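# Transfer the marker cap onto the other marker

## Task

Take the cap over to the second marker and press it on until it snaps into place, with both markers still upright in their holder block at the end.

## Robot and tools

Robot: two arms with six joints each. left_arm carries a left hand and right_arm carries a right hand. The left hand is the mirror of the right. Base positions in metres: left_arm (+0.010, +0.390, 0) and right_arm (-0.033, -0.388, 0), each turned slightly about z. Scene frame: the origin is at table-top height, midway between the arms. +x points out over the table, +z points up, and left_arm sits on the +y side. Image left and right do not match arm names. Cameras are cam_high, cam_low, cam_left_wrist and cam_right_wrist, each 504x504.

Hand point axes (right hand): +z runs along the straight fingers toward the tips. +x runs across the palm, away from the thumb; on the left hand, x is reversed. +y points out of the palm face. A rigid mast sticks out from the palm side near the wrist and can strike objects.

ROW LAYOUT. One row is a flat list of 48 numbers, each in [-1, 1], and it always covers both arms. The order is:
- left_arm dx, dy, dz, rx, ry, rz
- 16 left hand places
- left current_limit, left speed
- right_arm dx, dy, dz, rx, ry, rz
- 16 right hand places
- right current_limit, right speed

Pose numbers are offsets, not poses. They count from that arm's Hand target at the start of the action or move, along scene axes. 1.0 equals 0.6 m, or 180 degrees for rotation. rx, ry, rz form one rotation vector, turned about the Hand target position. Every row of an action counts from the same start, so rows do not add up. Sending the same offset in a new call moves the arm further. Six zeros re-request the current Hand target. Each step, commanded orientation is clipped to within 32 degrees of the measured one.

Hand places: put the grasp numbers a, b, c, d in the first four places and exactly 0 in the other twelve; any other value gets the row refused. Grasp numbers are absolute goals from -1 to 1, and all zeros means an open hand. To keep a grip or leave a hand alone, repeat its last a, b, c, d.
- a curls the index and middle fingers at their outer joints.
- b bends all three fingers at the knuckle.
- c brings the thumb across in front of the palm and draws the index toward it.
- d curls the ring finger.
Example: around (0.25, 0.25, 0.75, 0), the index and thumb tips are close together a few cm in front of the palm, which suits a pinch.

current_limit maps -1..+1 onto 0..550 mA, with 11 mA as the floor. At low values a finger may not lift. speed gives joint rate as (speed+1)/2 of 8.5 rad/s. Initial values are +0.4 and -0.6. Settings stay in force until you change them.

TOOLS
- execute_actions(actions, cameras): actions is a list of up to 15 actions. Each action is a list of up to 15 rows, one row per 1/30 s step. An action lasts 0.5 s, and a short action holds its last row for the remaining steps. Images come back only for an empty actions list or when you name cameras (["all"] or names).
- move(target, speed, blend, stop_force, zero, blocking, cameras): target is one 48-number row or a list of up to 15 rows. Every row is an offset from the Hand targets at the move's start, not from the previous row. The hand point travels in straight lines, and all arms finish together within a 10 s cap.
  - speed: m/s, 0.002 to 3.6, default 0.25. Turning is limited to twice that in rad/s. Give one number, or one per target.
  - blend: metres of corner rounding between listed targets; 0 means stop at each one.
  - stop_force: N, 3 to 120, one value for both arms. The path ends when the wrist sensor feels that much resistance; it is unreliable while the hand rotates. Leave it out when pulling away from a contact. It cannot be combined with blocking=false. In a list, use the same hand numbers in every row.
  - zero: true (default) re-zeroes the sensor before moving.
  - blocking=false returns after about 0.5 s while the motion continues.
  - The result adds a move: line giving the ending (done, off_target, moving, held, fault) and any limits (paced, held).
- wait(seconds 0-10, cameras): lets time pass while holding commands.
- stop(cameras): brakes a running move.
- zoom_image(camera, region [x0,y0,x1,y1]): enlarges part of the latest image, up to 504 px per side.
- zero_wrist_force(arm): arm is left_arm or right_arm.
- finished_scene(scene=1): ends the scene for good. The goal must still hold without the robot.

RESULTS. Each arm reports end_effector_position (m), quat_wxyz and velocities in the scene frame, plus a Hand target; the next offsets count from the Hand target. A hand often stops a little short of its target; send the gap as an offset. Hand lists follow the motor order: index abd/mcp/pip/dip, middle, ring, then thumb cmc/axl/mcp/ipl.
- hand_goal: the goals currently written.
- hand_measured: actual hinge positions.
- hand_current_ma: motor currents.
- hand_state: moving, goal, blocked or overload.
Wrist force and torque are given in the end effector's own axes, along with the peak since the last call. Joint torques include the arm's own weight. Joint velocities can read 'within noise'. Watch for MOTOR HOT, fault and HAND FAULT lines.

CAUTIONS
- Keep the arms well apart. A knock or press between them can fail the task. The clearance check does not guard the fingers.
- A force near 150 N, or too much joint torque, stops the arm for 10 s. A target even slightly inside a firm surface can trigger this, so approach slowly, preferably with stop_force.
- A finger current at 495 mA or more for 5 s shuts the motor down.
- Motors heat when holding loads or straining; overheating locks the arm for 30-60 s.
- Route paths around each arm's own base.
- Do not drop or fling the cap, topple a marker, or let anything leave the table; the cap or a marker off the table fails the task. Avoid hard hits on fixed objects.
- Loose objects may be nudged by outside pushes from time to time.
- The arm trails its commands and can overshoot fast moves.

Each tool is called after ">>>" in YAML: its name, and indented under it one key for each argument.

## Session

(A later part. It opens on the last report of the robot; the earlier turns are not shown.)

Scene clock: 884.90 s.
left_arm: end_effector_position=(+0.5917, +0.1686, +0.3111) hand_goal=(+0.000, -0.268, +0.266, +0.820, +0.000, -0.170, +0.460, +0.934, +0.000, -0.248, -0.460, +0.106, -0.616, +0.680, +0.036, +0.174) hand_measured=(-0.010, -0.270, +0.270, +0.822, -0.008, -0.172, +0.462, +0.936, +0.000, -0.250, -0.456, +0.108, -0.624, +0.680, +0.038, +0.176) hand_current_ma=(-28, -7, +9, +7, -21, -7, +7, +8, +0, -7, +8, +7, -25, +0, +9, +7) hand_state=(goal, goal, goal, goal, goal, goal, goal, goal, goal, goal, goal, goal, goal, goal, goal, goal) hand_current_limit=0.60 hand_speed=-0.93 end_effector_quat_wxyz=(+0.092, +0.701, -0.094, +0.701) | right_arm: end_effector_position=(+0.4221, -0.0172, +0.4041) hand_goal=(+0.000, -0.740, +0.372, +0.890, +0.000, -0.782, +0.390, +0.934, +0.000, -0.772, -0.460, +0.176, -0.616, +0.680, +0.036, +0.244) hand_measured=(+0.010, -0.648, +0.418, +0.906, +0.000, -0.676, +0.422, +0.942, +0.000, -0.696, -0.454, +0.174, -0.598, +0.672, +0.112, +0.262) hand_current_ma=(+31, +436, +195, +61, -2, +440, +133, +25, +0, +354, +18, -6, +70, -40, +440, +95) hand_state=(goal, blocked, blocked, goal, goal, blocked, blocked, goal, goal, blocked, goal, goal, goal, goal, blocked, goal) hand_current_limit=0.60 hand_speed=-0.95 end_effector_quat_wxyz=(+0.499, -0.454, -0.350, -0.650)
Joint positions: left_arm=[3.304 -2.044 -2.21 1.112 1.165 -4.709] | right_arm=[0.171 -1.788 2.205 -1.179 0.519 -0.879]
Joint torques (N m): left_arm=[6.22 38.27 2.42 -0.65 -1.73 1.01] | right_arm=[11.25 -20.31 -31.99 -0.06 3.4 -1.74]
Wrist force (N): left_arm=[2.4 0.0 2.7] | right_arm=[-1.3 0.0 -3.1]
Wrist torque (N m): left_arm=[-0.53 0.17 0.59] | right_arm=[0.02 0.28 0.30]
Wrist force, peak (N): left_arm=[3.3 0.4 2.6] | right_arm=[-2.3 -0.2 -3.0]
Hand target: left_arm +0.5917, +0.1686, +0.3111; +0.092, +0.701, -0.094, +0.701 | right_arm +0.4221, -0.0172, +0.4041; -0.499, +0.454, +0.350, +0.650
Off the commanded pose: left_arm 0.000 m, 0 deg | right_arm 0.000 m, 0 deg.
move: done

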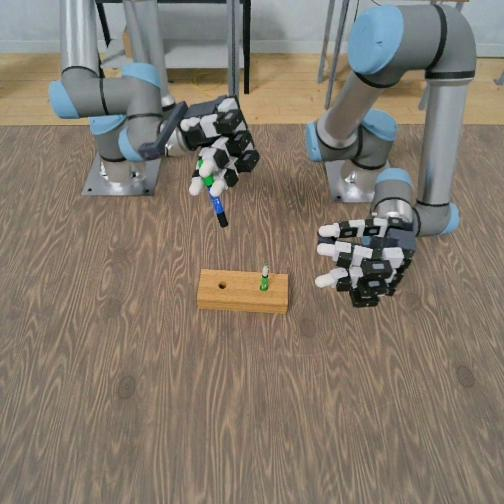

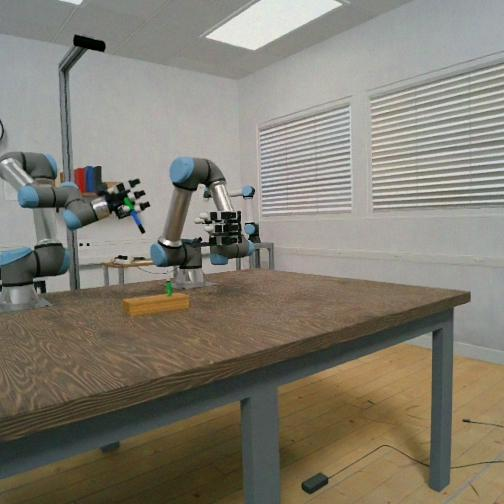

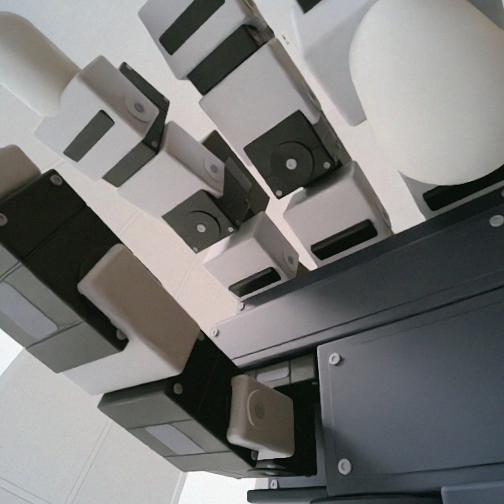

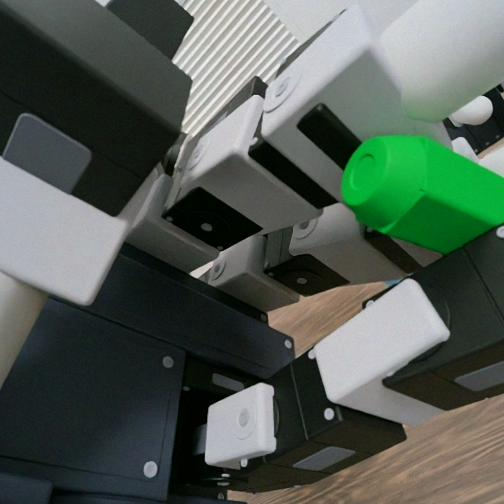

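>>> move:
  target: [0,0,0,0,0,0, 0,0.60,0.78,0.65,0,0,0,0,0,0,0,0,0,0,0,0,0.6,-0.93, 0,0,0,-0.105,0.0387,-0.0556, 0,0.95,0.78,0.65,0,0,0,0,0,0,0,0,0,0,0,0,0.6,-0.95]
  speed: 0.3
  cameras: ["cam_high","cam_low"]

Scene clock: 889.50 s.
left_arm: end_effector_position=(+0.5917, +0.1686, +0.3111) hand_goal=(+0.000, -0.268, +0.266, +0.820, +0.000, -0.170, +0.460, +0.934, +0.000, -0.248, -0.460, +0.106, -0.616, +0.680, +0.036, +0.174) hand_measured=(-0.010, -0.270, +0.270, +0.822, -0.008, -0.172, +0.462, +0.936, +0.000, -0.250, -0.456, +0.108, -0.624, +0.680, +0.038, +0.176) hand_current_ma=(-28, -7, +9, +7, -21, -7, +7, +8, +0, -7, +8, +7, -25, +0, +9, +7) hand_state=(goal, goal, goal, goal, goal, goal, goal, goal, goal, goal, goal, goal, goal, goal, goal, goal) hand_current_limit=0.60 hand_speed=-0.93 end_effector_quat_wxyz=(+0.092, +0.701, -0.094, +0.701) | right_arm: end_effector_position=(+0.4221, -0.0172, +0.4041) hand_goal=(+0.000, -0.740, +0.372, +0.890, +0.000, -0.782, +0.390, +0.934, +0.000, -0.772, -0.460, +0.176, -0.616, +0.680, +0.036, +0.244) hand_measured=(+0.010, -0.648, +0.418, +0.906, +0.000, -0.676, +0.422, +0.942, +0.000, -0.696, -0.454, +0.174, -0.598, +0.672, +0.112, +0.262) hand_current_ma=(+32, +436, +195, +61, -1, +440, +134, +25, +0, +354, +18, -6, +70, -40, +440, +95) hand_state=(goal, blocked, blocked, goal, goal, blocked, blocked, goal, goal, blocked, goal, goal, goal, goal, blocked, goal) hand_current_limit=0.60 hand_speed=-0.95 end_effector_quat_wxyz=(-0.380, +0.597, +0.380, +0.596)
Joint positions: left_arm=[3.304 -2.044 -2.21 1.112 1.165 -4.709] | right_arm=[0.255 -1.739 1.879 -0.138 0.654 -1.572]
Joint torques (N m): left_arm=[6.7 38.73 2.33 -0.6 -1.79 1.11] | right_arm=[11.74 -3.01 -30.96 1.18 2.5 -1.79]
Wrist force (N): left_arm=[2.5 0.4 2.9] | right_arm=[-2.1 0.0 -1.7]
Wrist torque (N m): left_arm=[-0.49 0.16 0.59] | right_arm=[0.05 0.30 0.24]
Wrist force, peak (N): left_arm=[2.8 0.4 2.9] | right_arm=[-2.0 -0.1 -3.0]
Hand target: left_arm +0.5917, +0.1686, +0.3111; +0.092, +0.701, -0.094, +0.701 | right_arm +0.4221, -0.0172, +0.4041; -0.380, +0.597, +0.380, +0.596
Off the commanded pose: left_arm 0.000 m, 0 deg | right_arm 0.000 m, 0 deg.
move: done
Images, in order (width x height): cam_high 504x504, cam_low 504x504.

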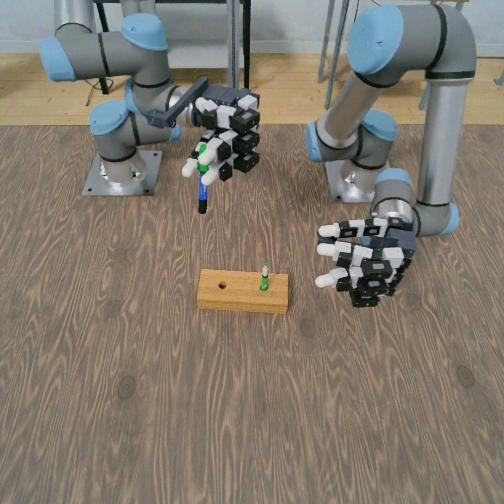

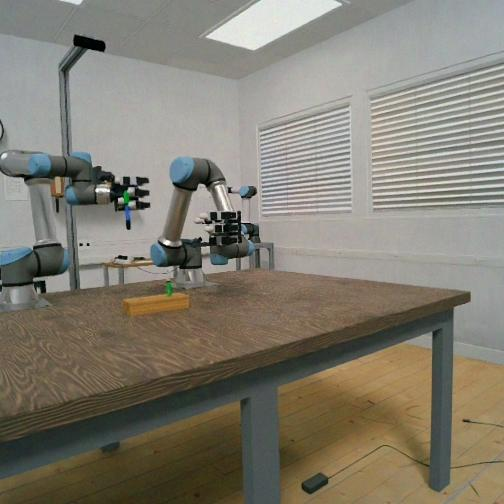

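>>> zoom_image:
  camera: "cam_low"
  region: [60, 140, 180, 260]

>>> zoom_image:
  camera: "cam_high"
  region: [140, 70, 290, 220]

Scaled by 4.200.

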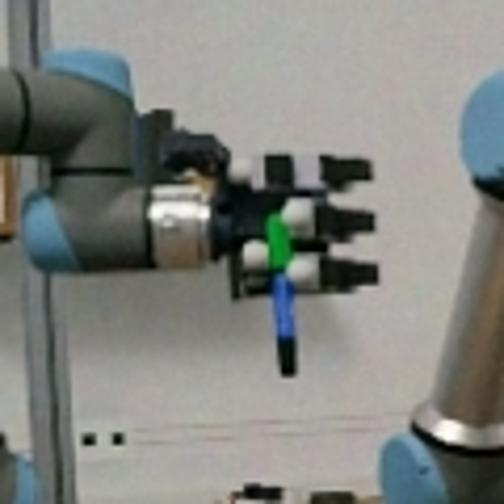

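Scaled by 3.360.

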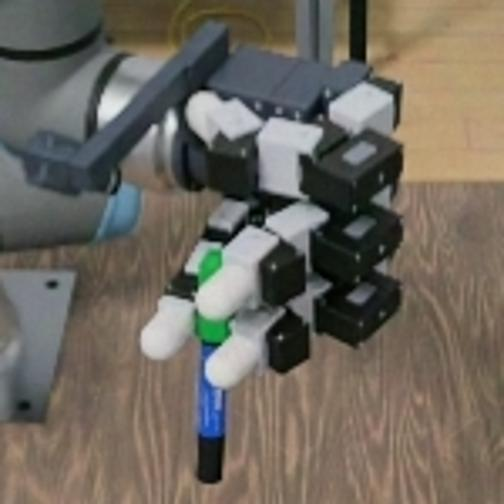

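>>> move:
  target: [0,0,0,0,0,0, 0,0.60,0.78,0.65,0,0,0,0,0,0,0,0,0,0,0,0,0.6,-0.93, 0,0,-0.1,0.047,0.1007,0, 0,0.95,0.78,0.65,0,0,0,0,0,0,0,0,0,0,0,0,0.6,-0.95]
  speed: 0.3
  cameras: ["cam_high","cam_low"]

>>> zoom_image:
  camera: "cam_low"
  region: [60, 150, 180, 270]

>>> zoom_image:
  camera: "cam_high"
  region: [140, 90, 290, 240]

Scene clock: 899.23 s.
left_arm: end_effector_position=(+0.5917, +0.1686, +0.3111) hand_goal=(+0.000, -0.268, +0.266, +0.820, +0.000, -0.170, +0.460, +0.934, +0.000, -0.248, -0.460, +0.106, -0.616, +0.680, +0.036, +0.174) hand_measured=(-0.010, -0.270, +0.270, +0.822, -0.008, -0.172, +0.462, +0.936, +0.000, -0.250, -0.456, +0.108, -0.624, +0.680, +0.038, +0.176) hand_current_ma=(-28, -7, +9, +7, -21, -7, +7, +8, +0, -7, +8, +7, -25, +0, +9, +7) hand_state=(goal, goal, goal, goal, goal, goal, goal, goal, goal, goal, goal, goal, goal, goal, goal, goal) hand_current_limit=0.60 hand_speed=-0.93 end_effector_quat_wxyz=(+0.092, +0.701, -0.094, +0.701) | right_arm: end_effector_position=(+0.4221, -0.0172, +0.3441) hand_goal=(+0.000, -0.740, +0.372, +0.890, +0.000, -0.782, +0.390, +0.934, +0.000, -0.772, -0.460, +0.176, -0.616, +0.680, +0.036, +0.244) hand_measured=(+0.010, -0.648, +0.418, +0.906, +0.000, -0.676, +0.422, +0.942, +0.000, -0.696, -0.454, +0.174, -0.598, +0.672, +0.112, +0.262) hand_current_ma=(+32, +436, +195, +61, -1, +440, +134, +25, +0, +354, +18, -6, +70, -40, +440, +95) hand_state=(goal, blocked, blocked, goal, goal, blocked, blocked, goal, goal, blocked, goal, goal, goal, goal, blocked, goal) hand_current_limit=0.60 hand_speed=-0.95 end_effector_quat_wxyz=(-0.478, +0.654, +0.271, +0.521)
Joint positions: left_arm=[3.304 -2.044 -2.21 1.112 1.165 -4.709] | right_arm=[0.231 -1.706 1.935 -0.226 0.629 -1.223]
Joint torques (N m): left_arm=[6.42 38.42 3.01 -0.69 -1.75 0.87] | right_arm=[-9.54 -5.38 -11.07 -4.2 -3.01 0.98]
Wrist force (N): left_arm=[2.4 0.2 2.9] | right_arm=[-2.3 1.0 -1.6]
Wrist torque (N m): left_arm=[-0.51 0.17 0.59] | right_arm=[0.18 0.36 0.17]
Wrist force, peak (N): left_arm=[2.6 0.3 3.1] | right_arm=[-2.7 1.1 -1.7]
Hand target: left_arm +0.5917, +0.1686, +0.3111; +0.092, +0.701, -0.094, +0.701 | right_arm +0.4221, -0.0172, +0.3441; -0.478, +0.654, +0.270, +0.521
Off the commanded pose: left_arm 0.000 m, 0 deg | right_arm 0.000 m, 0 deg.
move: done
Images, in order (width x height): cam_high 504x504, cam_low 504x504.

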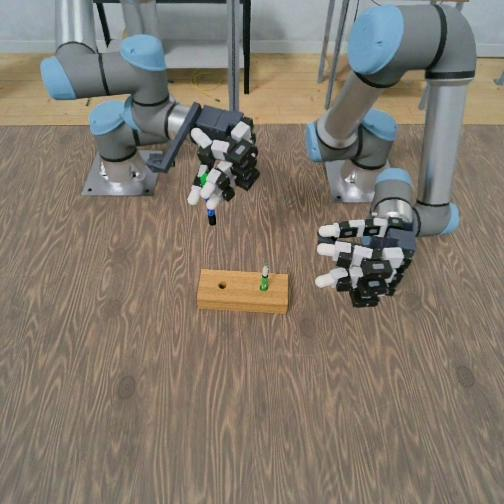

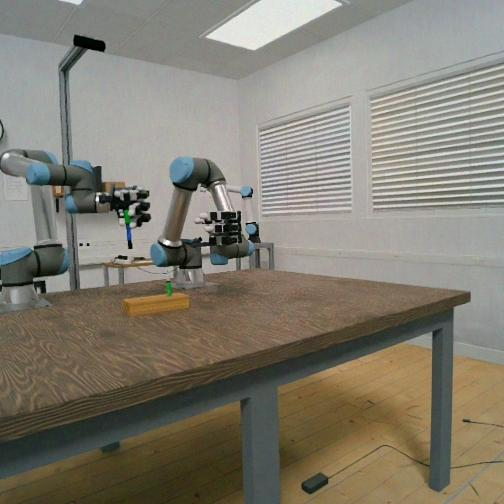

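Scaled by 4.200.

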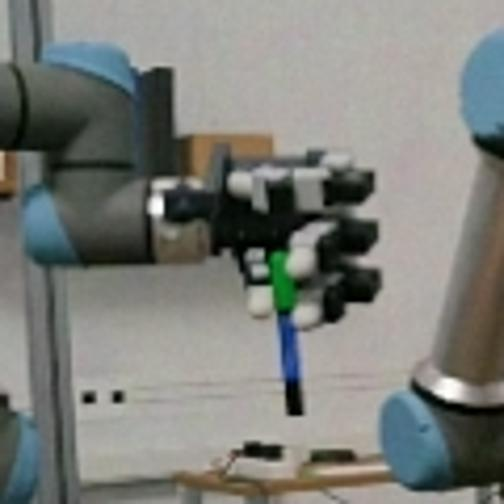

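Scaled by 3.360.

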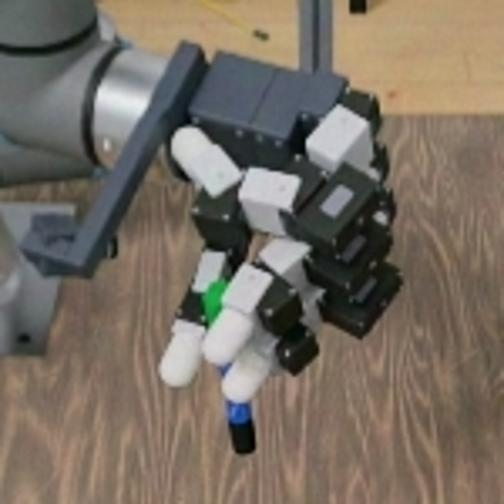

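>>> zoom_image:
  camera: "cam_high"
  region: [180, 160, 245, 225]

>>> zoom_image:
  camera: "cam_low"
  region: [100, 195, 160, 255]

Scaled by 7.754.

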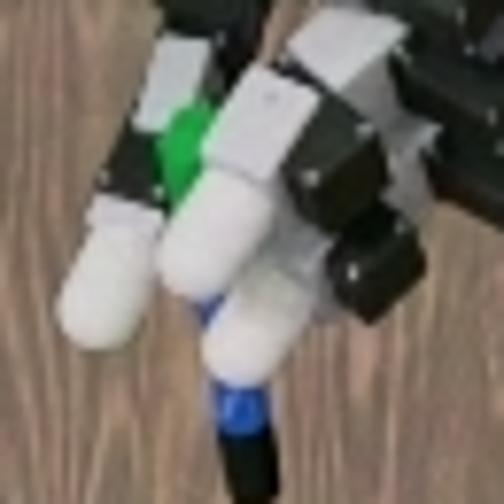

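Scaled by 8.400.

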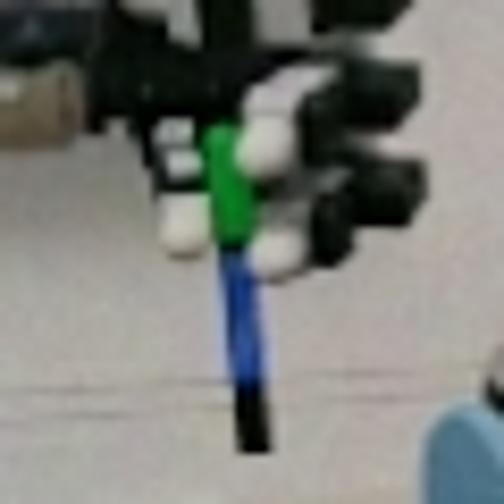

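>>> move:
  target: [0,0,0,0,0,0, 0,0.60,0.78,0.65,0,0,0,0,0,0,0,0,0,0,0,0,0.6,-0.93, 0.0583,0.0242,-0.2,0,0,0, 0,0.95,0.78,0.65,0,0,0,0,0,0,0,0,0,0,0,0,0.6,-0.95]
  speed: 0.2
  cameras: ["cam_high","cam_low"]

>>> zoom_image:
  camera: "cam_high"
  region: [180, 205, 280, 305]

>>> zoom_image:
  camera: "cam_low"
  region: [110, 220, 200, 310]

Scene clock: 906.33 s.
left_arm: end_effector_position=(+0.5917, +0.1686, +0.3111) hand_goal=(+0.000, -0.268, +0.266, +0.820, +0.000, -0.170, +0.460, +0.934, +0.000, -0.248, -0.460, +0.106, -0.616, +0.680, +0.036, +0.174) hand_measured=(-0.010, -0.270, +0.270, +0.822, -0.008, -0.172, +0.462, +0.936, +0.000, -0.250, -0.456, +0.108, -0.624, +0.680, +0.038, +0.176) hand_current_ma=(-28, -7, +9, +7, -21, -7, +7, +8, +0, -7, +8, +7, -25, +0, +9, +7) hand_state=(goal, goal, goal, goal, goal, goal, goal, goal, goal, goal, goal, goal, goal, goal, goal, goal) hand_current_limit=0.60 hand_speed=-0.93 end_effector_quat_wxyz=(+0.092, +0.701, -0.094, +0.701) | right_arm: end_effector_position=(+0.4571, -0.0027, +0.2241) hand_goal=(+0.000, -0.740, +0.372, +0.890, +0.000, -0.782, +0.390, +0.934, +0.000, -0.772, -0.460, +0.176, -0.616, +0.680, +0.036, +0.244) hand_measured=(+0.010, -0.648, +0.418, +0.906, +0.000, -0.676, +0.422, +0.942, +0.000, -0.696, -0.454, +0.174, -0.598, +0.672, +0.112, +0.262) hand_current_ma=(+32, +436, +195, +61, -1, +440, +134, +25, +0, +354, +18, -6, +70, -40, +440, +95) hand_state=(goal, blocked, blocked, goal, goal, blocked, blocked, goal, goal, blocked, goal, goal, goal, goal, blocked, goal) hand_current_limit=0.60 hand_speed=-0.95 end_effector_quat_wxyz=(-0.478, +0.654, +0.270, +0.521)
Joint positions: left_arm=[3.304 -2.044 -2.21 1.112 1.165 -4.709] | right_arm=[0.252 -1.49 2.06 -0.567 0.65 -1.223]
Joint torques (N m): left_arm=[6.46 38.82 2.33 -0.69 -1.76 1.14] | right_arm=[11.8 -10.57 -8.66 -4.39 2.59 1.04]
Wrist force (N): left_arm=[2.4 0.3 2.9] | right_arm=[-2.1 1.5 -1.4]
Wrist torque (N m): left_arm=[-0.50 0.17 0.59] | right_arm=[0.21 0.32 0.26]
Wrist force, peak (N): left_arm=[2.7 0.3 2.9] | right_arm=[-3.1 2.6 -1.1]
Hand target: left_arm +0.5917, +0.1686, +0.3111; +0.092, +0.701, -0.094, +0.701 | right_arm +0.4571, -0.0027, +0.2241; -0.478, +0.654, +0.270, +0.521
Off the commanded pose: left_arm 0.000 m, 0 deg | right_arm 0.000 m, 0 deg.
move: done
Images, in order (width x height): cam_high 504x504, cam_low 504x504.

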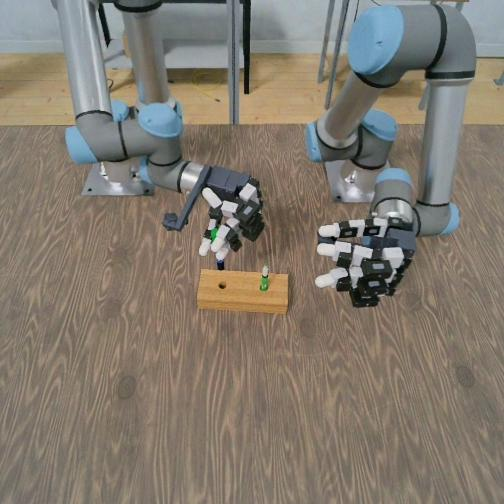

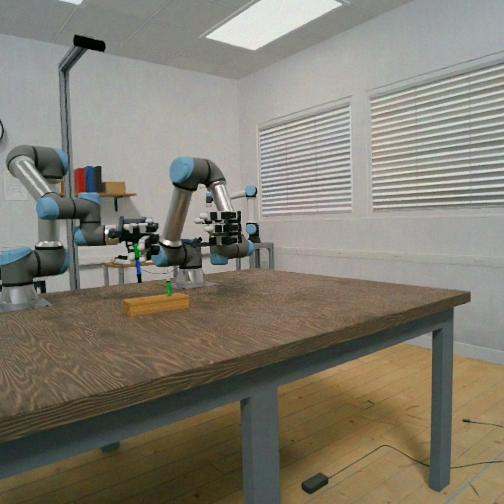

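Scaled by 5.040.

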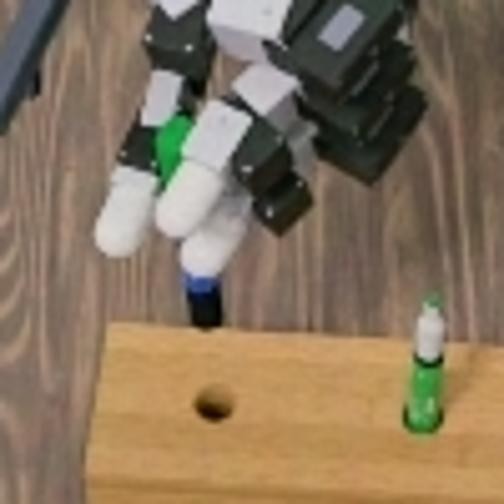

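Scaled by 5.600.

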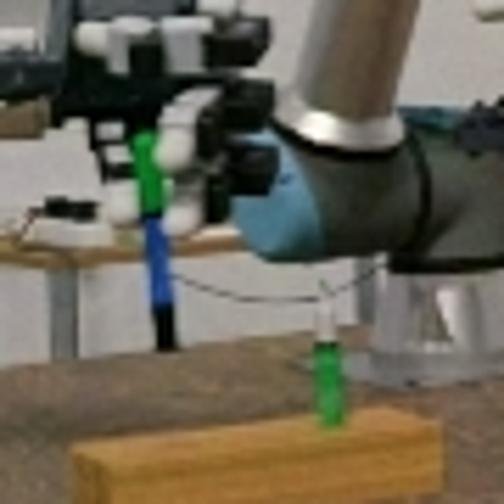

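>>> move:
  target: [0,0,0,0,0,0, 0,0.60,0.78,0.65,0,0,0,0,0,0,0,0,0,0,0,0,0.6,-0.93, 0.005,0.0033,-0.0717,0,0,0, 0,0.95,0.78,0.65,0,0,0,0,0,0,0,0,0,0,0,0,0.6,-0.95]
  speed: 0.12
  cameras: ["cam_high","cam_low"]

>>> zoom_image:
  camera: "cam_high"
  region: [190, 225, 270, 305]

>>> zoom_image:
  camera: "cam_low"
  region: [110, 240, 190, 320]

Scene clock: 908.57 s.
left_arm: end_effector_position=(+0.5917, +0.1686, +0.3111) hand_goal=(+0.000, -0.268, +0.266, +0.820, +0.000, -0.170, +0.460, +0.934, +0.000, -0.248, -0.460, +0.106, -0.616, +0.680, +0.036, +0.174) hand_measured=(-0.010, -0.270, +0.270, +0.822, -0.008, -0.172, +0.462, +0.936, +0.000, -0.250, -0.456, +0.108, -0.624, +0.680, +0.038, +0.176) hand_current_ma=(-28, -7, +9, +7, -21, -7, +7, +8, +0, -7, +8, +7, -25, +0, +9, +7) hand_state=(goal, goal, goal, goal, goal, goal, goal, goal, goal, goal, goal, goal, goal, goal, goal, goal) hand_current_limit=0.60 hand_speed=-0.93 end_effector_quat_wxyz=(+0.092, +0.701, -0.094, +0.701) | right_arm: end_effector_position=(+0.4601, -0.0007, +0.1811) hand_goal=(+0.000, -0.740, +0.372, +0.890, +0.000, -0.782, +0.390, +0.934, +0.000, -0.772, -0.460, +0.176, -0.616, +0.680, +0.036, +0.244) hand_measured=(+0.010, -0.648, +0.418, +0.906, +0.000, -0.676, +0.422, +0.942, +0.000, -0.696, -0.454, +0.174, -0.598, +0.672, +0.112, +0.262) hand_current_ma=(+32, +436, +195, +61, -1, +440, +134, +25, +0, +354, +18, -6, +70, -40, +440, +95) hand_state=(goal, blocked, blocked, goal, goal, blocked, blocked, goal, goal, blocked, goal, goal, goal, goal, blocked, goal) hand_current_limit=0.60 hand_speed=-0.95 end_effector_quat_wxyz=(-0.478, +0.654, +0.270, +0.521)
Joint positions: left_arm=[3.304 -2.044 -2.21 1.112 1.165 -4.709] | right_arm=[0.255 -1.413 2.107 -0.691 0.653 -1.223]
Joint torques (N m): left_arm=[5.32 38.21 2.66 -0.55 -1.69 0.95] | right_arm=[11.29 -12.9 -6.37 -4.23 2.61 1.06]
Wrist force (N): left_arm=[2.5 0.3 2.7] | right_arm=[-1.8 1.9 -1.3]
Wrist torque (N m): left_arm=[-0.49 0.15 0.60] | right_arm=[0.26 0.25 0.26]
Wrist force, peak (N): left_arm=[2.6 0.3 3.0] | right_arm=[-2.6 2.2 -1.0]
Hand target: left_arm +0.5917, +0.1686, +0.3111; +0.092, +0.701, -0.094, +0.701 | right_arm +0.4601, -0.0007, +0.1811; -0.478, +0.654, +0.270, +0.521
Off the commanded pose: left_arm 0.000 m, 0 deg | right_arm 0.000 m, 0 deg.
move: done
Images, in order (width x height): cam_high 504x504, cam_low 504x504.

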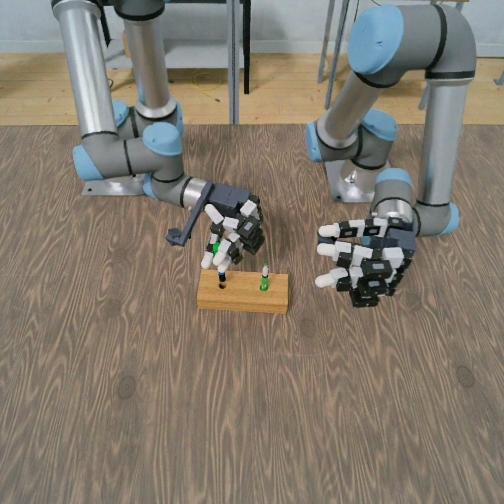

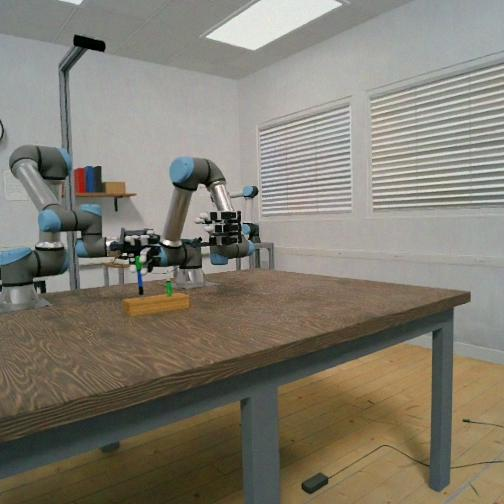

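Scaled by 6.300.

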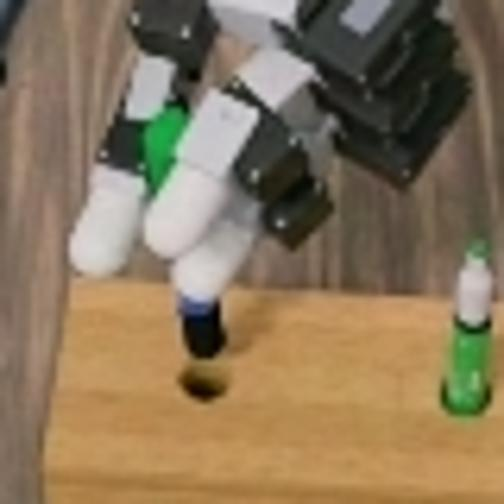

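Scaled by 6.300.

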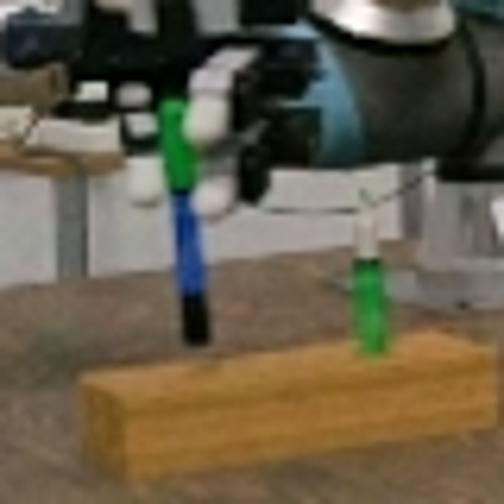

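>>> zoom_image:
  camera: "cam_low"
  region: [125, 275, 165, 315]

>>> zoom_image:
  camera: "cam_high"
  region: [205, 260, 245, 300]

Scaled by 12.600.

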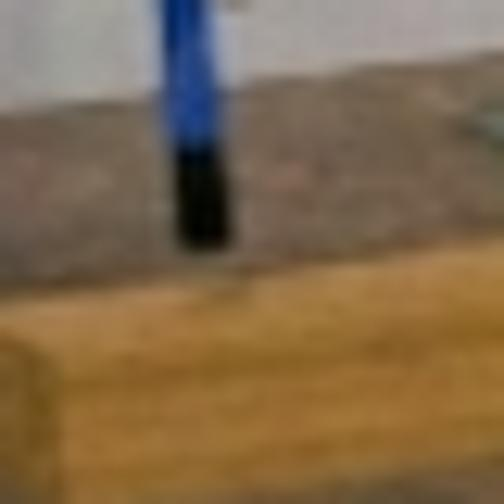

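Scaled by 12.600.

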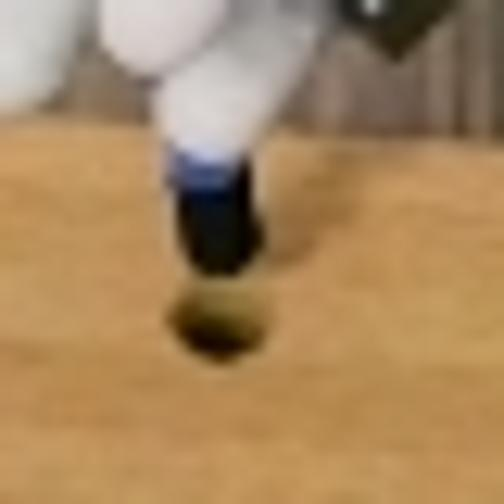

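>>> move:
  target: [0,0,0,0,0,0, 0,0.60,0.78,0.65,0,0,0,0,0,0,0,0,0,0,0,0,0.6,-0.93, 0.0183,-0.0025,0,0,0,0, 0,0.95,0.78,0.65,0,0,0,0,0,0,0,0,0,0,0,0,0.6,-0.95]
  speed: 0.1
  cameras: ["cam_high","cam_low"]

>>> zoom_image:
  camera: "cam_low"
  region: [125, 275, 165, 315]

>>> zoom_image:
  camera: "cam_high"
  region: [205, 260, 245, 300]

Scene clock: 913.17 s.
left_arm: end_effector_position=(+0.5917, +0.1686, +0.3111) hand_goal=(+0.000, -0.268, +0.266, +0.820, +0.000, -0.170, +0.460, +0.934, +0.000, -0.248, -0.460, +0.106, -0.616, +0.680, +0.036, +0.174) hand_measured=(-0.010, -0.270, +0.270, +0.822, -0.008, -0.172, +0.462, +0.936, +0.000, -0.250, -0.456, +0.108, -0.624, +0.680, +0.038, +0.176) hand_current_ma=(-28, -7, +9, +7, -21, -7, +7, +8, +0, -7, +8, +7, -25, +0, +9, +7) hand_state=(goal, goal, goal, goal, goal, goal, goal, goal, goal, goal, goal, goal, goal, goal, goal, goal) hand_current_limit=0.60 hand_speed=-0.93 end_effector_quat_wxyz=(+0.092, +0.701, -0.094, +0.701) | right_arm: end_effector_position=(+0.4710, -0.0022, +0.1810) hand_goal=(+0.000, -0.740, +0.372, +0.890, +0.000, -0.782, +0.390, +0.934, +0.000, -0.772, -0.460, +0.176, -0.616, +0.680, +0.036, +0.244) hand_measured=(+0.010, -0.648, +0.418, +0.906, +0.000, -0.676, +0.422, +0.942, +0.000, -0.696, -0.454, +0.174, -0.598, +0.672, +0.112, +0.262) hand_current_ma=(+32, +436, +195, +61, -1, +440, +134, +25, +0, +354, +18, -6, +70, -40, +440, +95) hand_state=(goal, blocked, blocked, goal, goal, blocked, blocked, goal, goal, blocked, goal, goal, goal, goal, blocked, goal) hand_current_limit=0.60 hand_speed=-0.95 end_effector_quat_wxyz=(-0.478, +0.654, +0.270, +0.521)
Joint positions: left_arm=[3.304 -2.044 -2.21 1.112 1.165 -4.709] | right_arm=[0.245 -1.395 2.084 -0.687 0.643 -1.222]
Joint torques (N m): left_arm=[5.82 37.66 2.51 -0.64 -1.77 1.16] | right_arm=[-9.83 -13.51 -27.74 1.38 -3.06 -0.18]
Wrist force (N): left_arm=[2.6 0.3 2.6] | right_arm=[-2.0 2.1 -1.1]
Wrist torque (N m): left_arm=[-0.48 0.14 0.60] | right_arm=[0.28 0.27 0.24]
Wrist force, peak (N): left_arm=[2.7 0.3 3.0] | right_arm=[-2.0 2.2 -1.2]
Hand target: left_arm +0.5917, +0.1686, +0.3111; +0.092, +0.701, -0.094, +0.701 | right_arm +0.4711, -0.0022, +0.1811; -0.478, +0.654, +0.270, +0.521
Off the commanded pose: left_arm 0.000 m, 0 deg | right_arm 0.000 m, 0 deg.
move: done
Images, in order (width x height): cam_high 504x504, cam_low 504x504.

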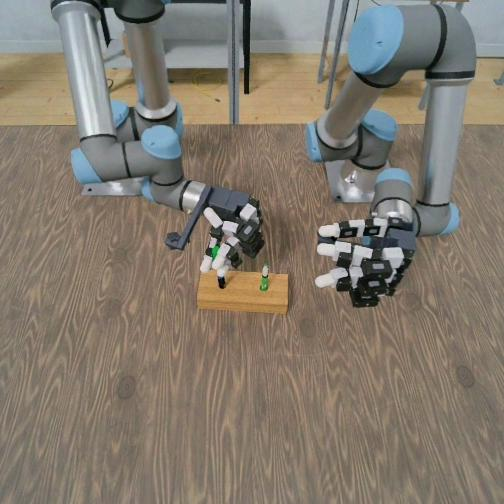

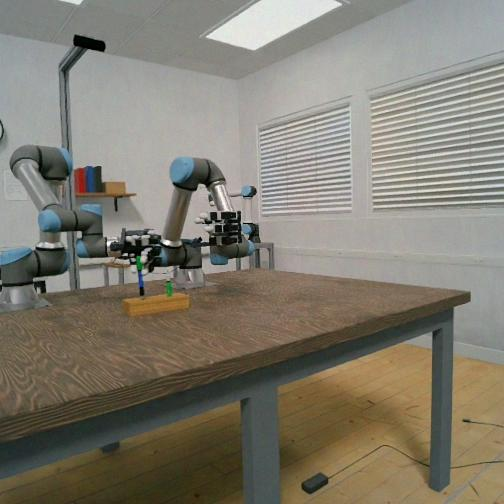

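Scaled by 12.600.

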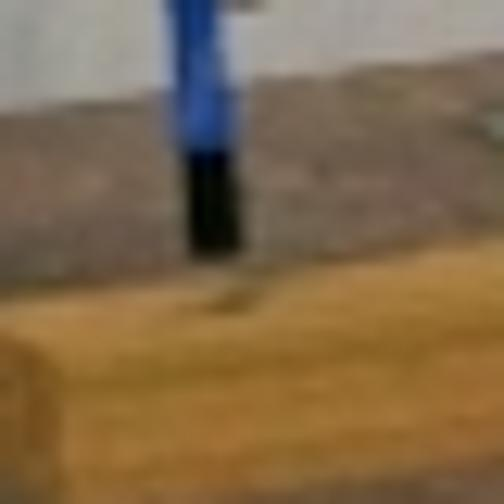

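Scaled by 12.600.

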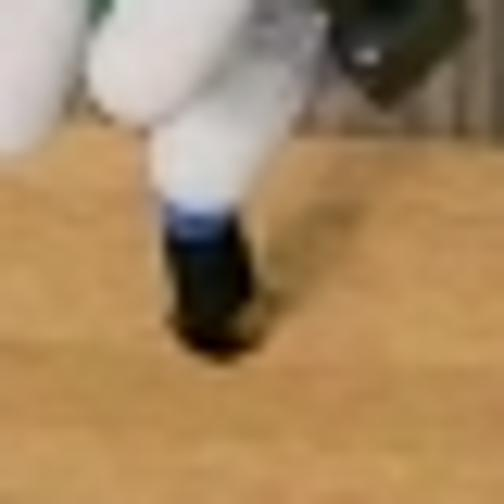

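>>> move:
  target: [0,0,0,0,0,0, 0,0.60,0.78,0.65,0,0,0,0,0,0,0,0,0,0,0,0,0.6,-0.93, 0,0,-0.03,0,0,0, 0,0.95,0.78,0.65,0,0,0,0,0,0,0,0,0,0,0,0,0.6,-0.95]
  speed: 0.03
  stop_force: 4
  cameras: ["cam_high","cam_low"]

>>> zoom_image:
  camera: "cam_low"
  region: [125, 275, 165, 315]

>>> zoom_image:
  camera: "cam_high"
  region: [205, 260, 245, 300]

Scene clock: 915.60 s.
left_arm: end_effector_position=(+0.5917, +0.1686, +0.3111) hand_goal=(+0.000, -0.268, +0.266, +0.820, +0.000, -0.170, +0.460, +0.934, +0.000, -0.248, -0.460, +0.106, -0.616, +0.680, +0.036, +0.174) hand_measured=(-0.010, -0.270, +0.270, +0.822, -0.008, -0.172, +0.462, +0.936, +0.000, -0.250, -0.456, +0.108, -0.624, +0.680, +0.038, +0.176) hand_current_ma=(-28, -7, +9, +7, -21, -7, +7, +8, +0, -7, +8, +7, -25, +0, +9, +7) hand_state=(goal, goal, goal, goal, goal, goal, goal, goal, goal, goal, goal, goal, goal, goal, goal, goal) hand_current_limit=0.60 hand_speed=-0.93 end_effector_quat_wxyz=(+0.092, +0.701, -0.094, +0.701) | right_arm: end_effector_position=(+0.4711, -0.0022, +0.1631) hand_goal=(+0.000, -0.740, +0.372, +0.890, +0.000, -0.782, +0.390, +0.934, +0.000, -0.772, -0.460, +0.176, -0.616, +0.680, +0.036, +0.244) hand_measured=(-0.010, -0.650, +0.418, +0.906, -0.006, -0.676, +0.424, +0.942, +0.000, -0.696, -0.454, +0.174, -0.616, +0.670, +0.112, +0.262) hand_current_ma=(-33, +431, +195, +61, -20, +440, +139, +25, +0, +354, +18, -6, +1, -47, +440, +95) hand_state=(goal, blocked, blocked, goal, goal, blocked, blocked, goal, goal, blocked, goal, goal, goal, goal, blocked, goal) hand_current_limit=0.60 hand_speed=-0.95 end_effector_quat_wxyz=(-0.478, +0.654, +0.270, +0.521)
Joint positions: left_arm=[3.304 -2.044 -2.21 1.112 1.165 -4.709] | right_arm=[0.245 -1.362 2.103 -0.739 0.643 -1.223]
Joint torques (N m): left_arm=[6.02 37.75 4.11 -0.38 -1.66 0.91] | right_arm=[-7.25 -12.29 -4.46 -3.5 -2.15 1.32]
Wrist force (N): left_arm=[2.6 0.3 3.0] | right_arm=[1.7 0.2 -1.0]
Wrist torque (N m): left_arm=[-0.52 0.14 0.61] | right_arm=[0.12 0.06 0.18]
Wrist force, peak (N): left_arm=[2.7 0.4 2.9] | right_arm=[-2.1 1.8 -1.6]
Hand target: left_arm +0.5917, +0.1686, +0.3111; +0.092, +0.701, -0.094, +0.701 | right_arm +0.4711, -0.0022, +0.1631; -0.478, +0.654, +0.270, +0.521
Off the commanded pose: left_arm 0.000 m, 0 deg | right_arm 0.000 m, 0 deg.
move: done
Images, in order (width x height): cam_high 504x504, cam_low 504x504.

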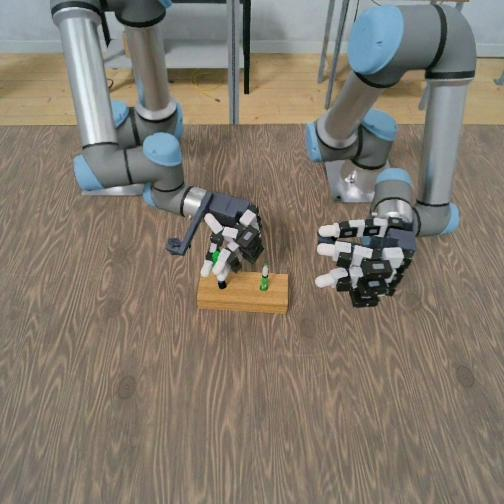

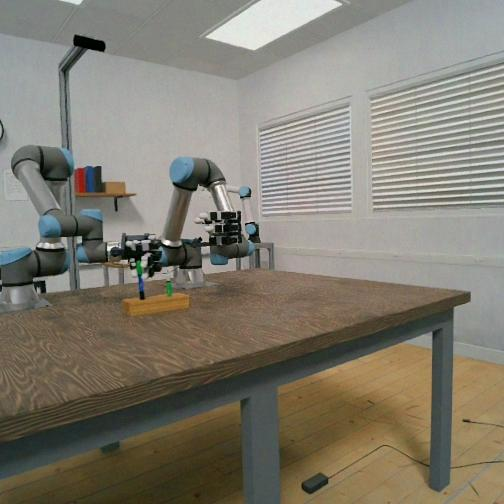

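Scaled by 12.600.

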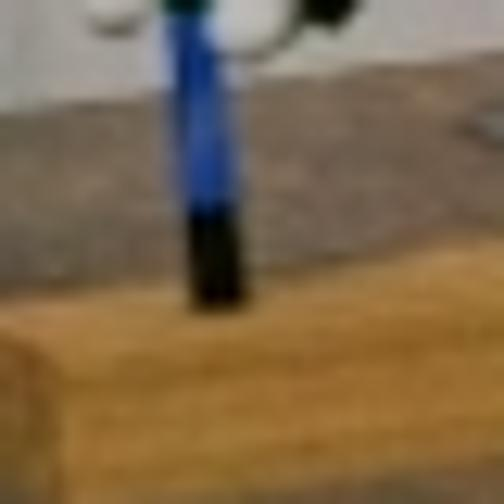

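Scaled by 12.600.

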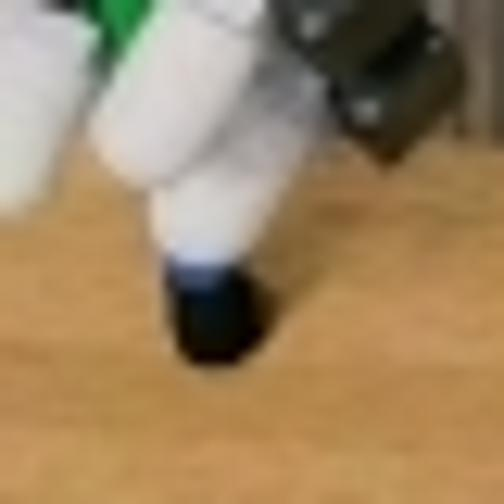

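>>> move:
  target: [0,0,0,0,0,0, 0,0.60,0.78,0.65,0,0,0,0,0,0,0,0,0,0,0,0,0.6,-0.93, -0.0042,0.0025,0.01,0,0,0, 0,0.95,0.78,0.65,0,0,0,0,0,0,0,0,0,0,0,0,0.6,-0.95]
  speed: 0.05

>>> move:
  target: [0,0,0,0,0,0, 0,0.60,0.78,0.65,0,0,0,0,0,0,0,0,0,0,0,0,0.6,-0.93, 0,0,-0.03,0,0,0, 0,0.95,0.78,0.65,0,0,0,0,0,0,0,0,0,0,0,0,0.6,-0.95]
  speed: 0.03
  stop_force: 3
  cameras: ["cam_high","cam_low"]

>>> zoom_image:
  camera: "cam_low"
  region: [125, 275, 165, 315]

>>> zoom_image:
  camera: "cam_high"
  region: [205, 260, 245, 300]

Scene clock: 918.63 s.
left_arm: end_effector_position=(+0.5917, +0.1686, +0.3111) hand_goal=(+0.000, -0.268, +0.266, +0.820, +0.000, -0.170, +0.460, +0.934, +0.000, -0.248, -0.460, +0.106, -0.616, +0.680, +0.036, +0.174) hand_measured=(-0.010, -0.270, +0.270, +0.822, -0.008, -0.172, +0.462, +0.936, +0.000, -0.250, -0.456, +0.108, -0.624, +0.680, +0.038, +0.176) hand_current_ma=(-28, -7, +9, +7, -21, -7, +7, +8, +0, -7, +8, +7, -25, +0, +9, +7) hand_state=(goal, goal, goal, goal, goal, goal, goal, goal, goal, goal, goal, goal, goal, goal, goal, goal) hand_current_limit=0.60 hand_speed=-0.93 end_effector_quat_wxyz=(+0.092, +0.701, -0.094, +0.701) | right_arm: end_effector_position=(+0.4686, -0.0007, +0.1690) hand_goal=(+0.000, -0.740, +0.372, +0.890, +0.000, -0.782, +0.390, +0.934, +0.000, -0.772, -0.460, +0.176, -0.616, +0.680, +0.036, +0.244) hand_measured=(-0.002, -0.650, +0.418, +0.906, +0.004, -0.676, +0.426, +0.942, +0.000, -0.696, -0.454, +0.174, -0.610, +0.670, +0.112, +0.262) hand_current_ma=(-3, +429, +195, +61, +12, +440, +145, +25, +0, +354, +18, -6, +21, -47, +440, +95) hand_state=(goal, blocked, blocked, goal, goal, blocked, blocked, goal, goal, blocked, goal, goal, goal, goal, blocked, goal) hand_current_limit=0.60 hand_speed=-0.95 end_effector_quat_wxyz=(-0.478, +0.654, +0.270, +0.521)
Joint positions: left_arm=[3.304 -2.044 -2.21 1.112 1.165 -4.709] | right_arm=[0.251 -1.376 2.101 -0.722 0.648 -1.222]
Joint torques (N m): left_arm=[6 37.81 3.37 -0.45 -1.62 0.85] | right_arm=[10.94 -33.04 -26.54 1.49 2.58 0.26]
Wrist force (N): left_arm=[2.4 0.5 2.8] | right_arm=[-2.0 1.5 -1.0]
Wrist torque (N m): left_arm=[-0.48 0.17 0.58] | right_arm=[0.18 0.27 0.21]
Wrist force, peak (N): left_arm=[2.6 0.2 3.1] | right_arm=[-2.2 2.1 -1.4]
Hand target: left_arm +0.5917, +0.1686, +0.3111; +0.092, +0.701, -0.094, +0.701 | right_arm +0.4686, -0.0007, +0.1691; -0.478, +0.654, +0.270, +0.521
Off the commanded pose: left_arm 0.000 m, 0 deg | right_arm 0.000 m, 0 deg.
move: done

Scene clock: 920.20 s.
left_arm: end_effector_position=(+0.5917, +0.1686, +0.3111) hand_goal=(+0.000, -0.268, +0.266, +0.820, +0.000, -0.170, +0.460, +0.934, +0.000, -0.248, -0.460, +0.106, -0.616, +0.680, +0.036, +0.174) hand_measured=(-0.010, -0.270, +0.270, +0.822, -0.008, -0.172, +0.462, +0.936, +0.000, -0.250, -0.456, +0.108, -0.624, +0.680, +0.038, +0.176) hand_current_ma=(-28, -7, +9, +7, -21, -7, +7, +8, +0, -7, +8, +7, -25, +0, +9, +7) hand_state=(goal, goal, goal, goal, goal, goal, goal, goal, goal, goal, goal, goal, goal, goal, goal, goal) hand_current_limit=0.60 hand_speed=-0.93 end_effector_quat_wxyz=(+0.092, +0.701, -0.094, +0.701) | right_arm: end_effector_position=(+0.4686, -0.0007, +0.1511) hand_goal=(+0.000, -0.740, +0.372, +0.890, +0.000, -0.782, +0.390, +0.934, +0.000, -0.772, -0.460, +0.176, -0.616, +0.680, +0.036, +0.244) hand_measured=(+0.002, -0.650, +0.418, +0.906, +0.004, -0.676, +0.426, +0.942, +0.000, -0.696, -0.454, +0.174, -0.610, +0.670, +0.112, +0.262) hand_current_ma=(+5, +426, +195, +60, +12, +440, +147, +25, +0, +354, +18, -6, +24, -47, +440, +95) hand_state=(goal, blocked, blocked, goal, goal, blocked, blocked, goal, goal, blocked, goal, goal, goal, goal, blocked, goal) hand_current_limit=0.60 hand_speed=-0.95 end_effector_quat_wxyz=(-0.478, +0.654, +0.270, +0.521)
Joint positions: left_arm=[3.304 -2.044 -2.21 1.112 1.165 -4.709] | right_arm=[0.251 -1.343 2.119 -0.774 0.648 -1.222]
Joint torques (N m): left_arm=[5.91 37.45 2.72 -0.51 -1.64 0.94] | right_arm=[11.25 -13.68 -5.37 -4.28 2.76 1.09]
Wrist force (N): left_arm=[2.5 0.3 2.9] | right_arm=[-2.0 0.8 -1.2]
Wrist torque (N m): left_arm=[-0.51 0.17 0.59] | right_arm=[0.14 0.30 0.24]
Wrist force, peak (N): left_arm=[2.8 0.3 3.0] | right_arm=[-2.3 1.9 -1.2]
Hand target: left_arm +0.5917, +0.1686, +0.3111; +0.092, +0.701, -0.094, +0.701 | right_arm +0.4686, -0.0007, +0.1511; -0.478, +0.654, +0.270, +0.521
Off the commanded pose: left_arm 0.000 m, 0 deg | right_arm 0.000 m, 0 deg.
move: done
Images, in order (width x height): cam_high 504x504, cam_low 504x504.

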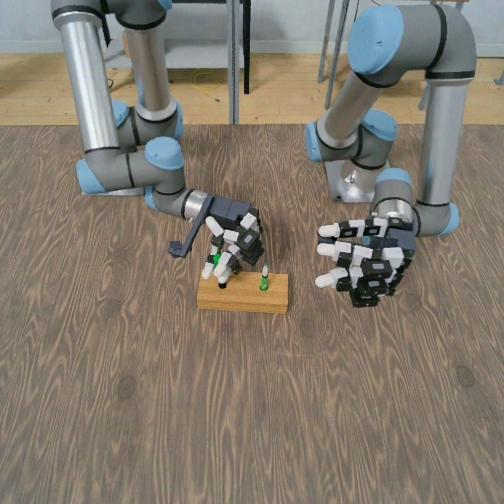

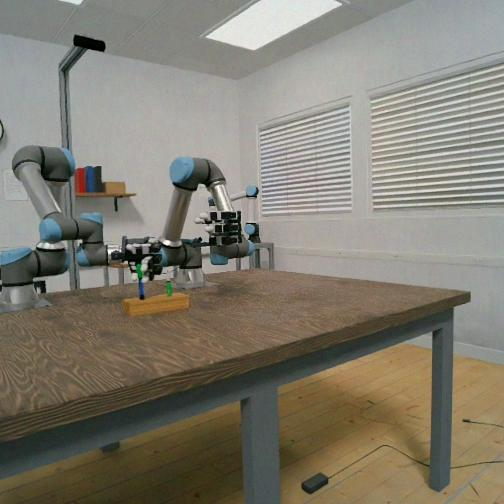

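Scaled by 12.600.

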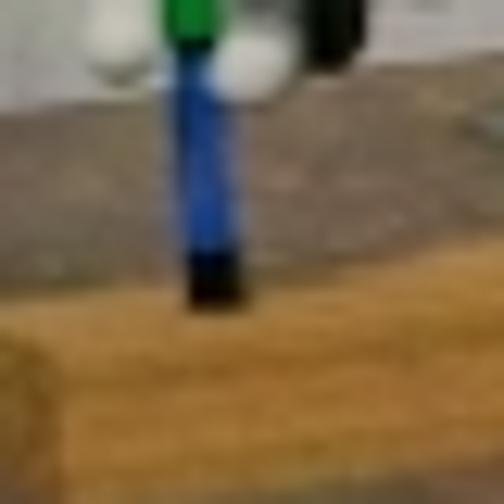

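Scaled by 12.600.

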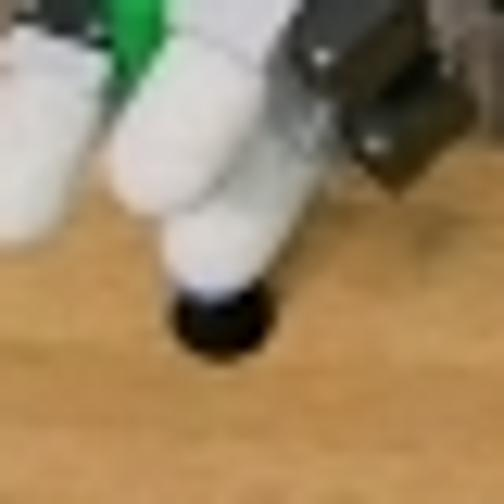

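>>> move:
  target: [0,0,0,0,0,0, 0,0.60,0.78,0.65,0,0,0,0,0,0,0,0,0,0,0,0,0.6,-0.93, 0,0,-0.033,0,0,0, 0,0.95,0.78,0.65,0,0,0,0,0,0,0,0,0,0,0,0,0.6,-0.95]
  speed: 0.03
  stop_force: 4
  cameras: ["cam_high","cam_low"]

>>> zoom_image:
  camera: "cam_low"
  region: [110, 240, 190, 320]

>>> zoom_image:
  camera: "cam_high"
  region: [180, 205, 280, 305]

Scene clock: 922.60 s.
left_arm: end_effector_position=(+0.5917, +0.1686, +0.3111) hand_goal=(+0.000, -0.268, +0.266, +0.820, +0.000, -0.170, +0.460, +0.934, +0.000, -0.248, -0.460, +0.106, -0.616, +0.680, +0.036, +0.174) hand_measured=(-0.010, -0.270, +0.270, +0.822, -0.008, -0.172, +0.462, +0.936, +0.000, -0.250, -0.456, +0.108, -0.624, +0.680, +0.038, +0.176) hand_current_ma=(-28, -7, +9, +7, -21, -7, +7, +8, +0, -7, +8, +7, -25, +0, +9, +7) hand_state=(goal, goal, goal, goal, goal, goal, goal, goal, goal, goal, goal, goal, goal, goal, goal, goal) hand_current_limit=0.60 hand_speed=-0.93 end_effector_quat_wxyz=(+0.092, +0.701, -0.094, +0.701) | right_arm: end_effector_position=(+0.4686, -0.0007, +0.1313) hand_goal=(+0.000, -0.740, +0.372, +0.890, +0.000, -0.782, +0.390, +0.934, +0.000, -0.772, -0.460, +0.176, -0.616, +0.680, +0.036, +0.244) hand_measured=(-0.006, -0.652, +0.418, +0.906, -0.006, -0.676, +0.426, +0.940, +0.000, -0.696, -0.454, +0.174, -0.618, +0.670, +0.112, +0.262) hand_current_ma=(-21, +419, +195, +58, -15, +440, +147, +24, +0, +354, +18, -6, -9, -47, +440, +95) hand_state=(goal, blocked, blocked, goal, goal, blocked, blocked, goal, goal, blocked, goal, goal, goal, goal, blocked, goal) hand_current_limit=0.60 hand_speed=-0.95 end_effector_quat_wxyz=(-0.478, +0.654, +0.270, +0.521)
Joint positions: left_arm=[3.304 -2.044 -2.21 1.112 1.165 -4.709] | right_arm=[0.251 -1.303 2.137 -0.832 0.648 -1.222]
Joint torques (N m): left_arm=[4.86 37.62 3.61 -0.53 -1.81 0.91] | right_arm=[8.75 -12.9 -2.83 -3.59 2.09 1.28]
Wrist force (N): left_arm=[2.4 0.2 2.8] | right_arm=[1.4 -1.2 -1.0]
Wrist torque (N m): left_arm=[-0.51 0.17 0.59] | right_arm=[0.03 0.14 0.17]
Wrist force, peak (N): left_arm=[2.8 0.3 2.9] | right_arm=[-2.2 1.3 -1.2]
Hand target: left_arm +0.5917, +0.1686, +0.3111; +0.092, +0.701, -0.094, +0.701 | right_arm +0.4686, -0.0007, +0.1313; -0.478, +0.654, +0.270, +0.521
Off the commanded pose: left_arm 0.000 m, 0 deg | right_arm 0.000 m, 0 deg.
move: done
Images, in order (width x height): cam_high 504x504, cam_low 504x504.

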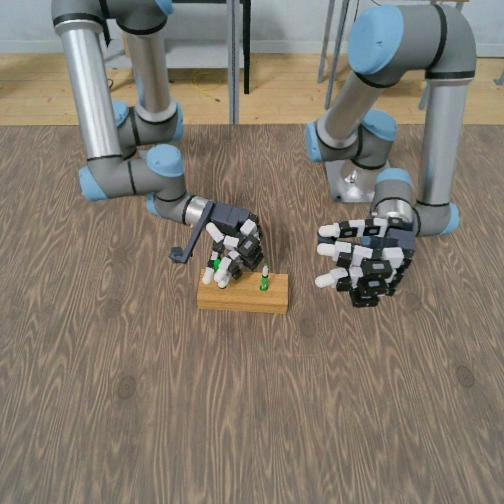

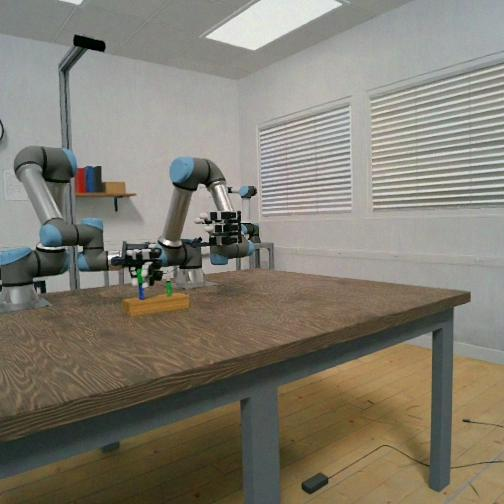

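Scaled by 6.300.

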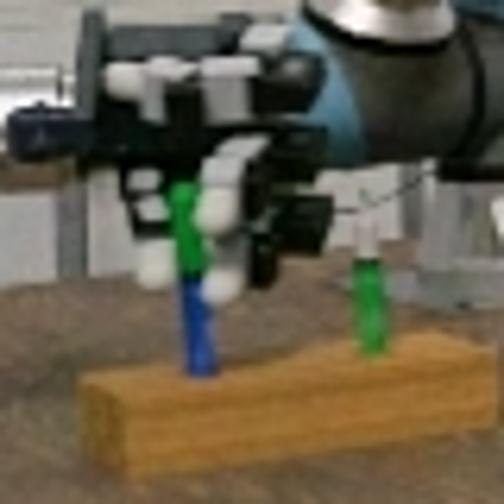

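Scaled by 5.040.

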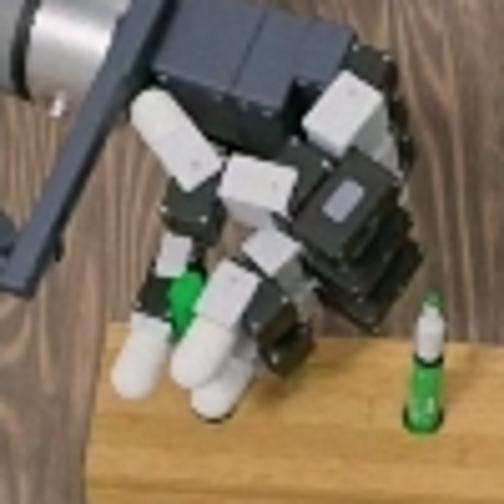

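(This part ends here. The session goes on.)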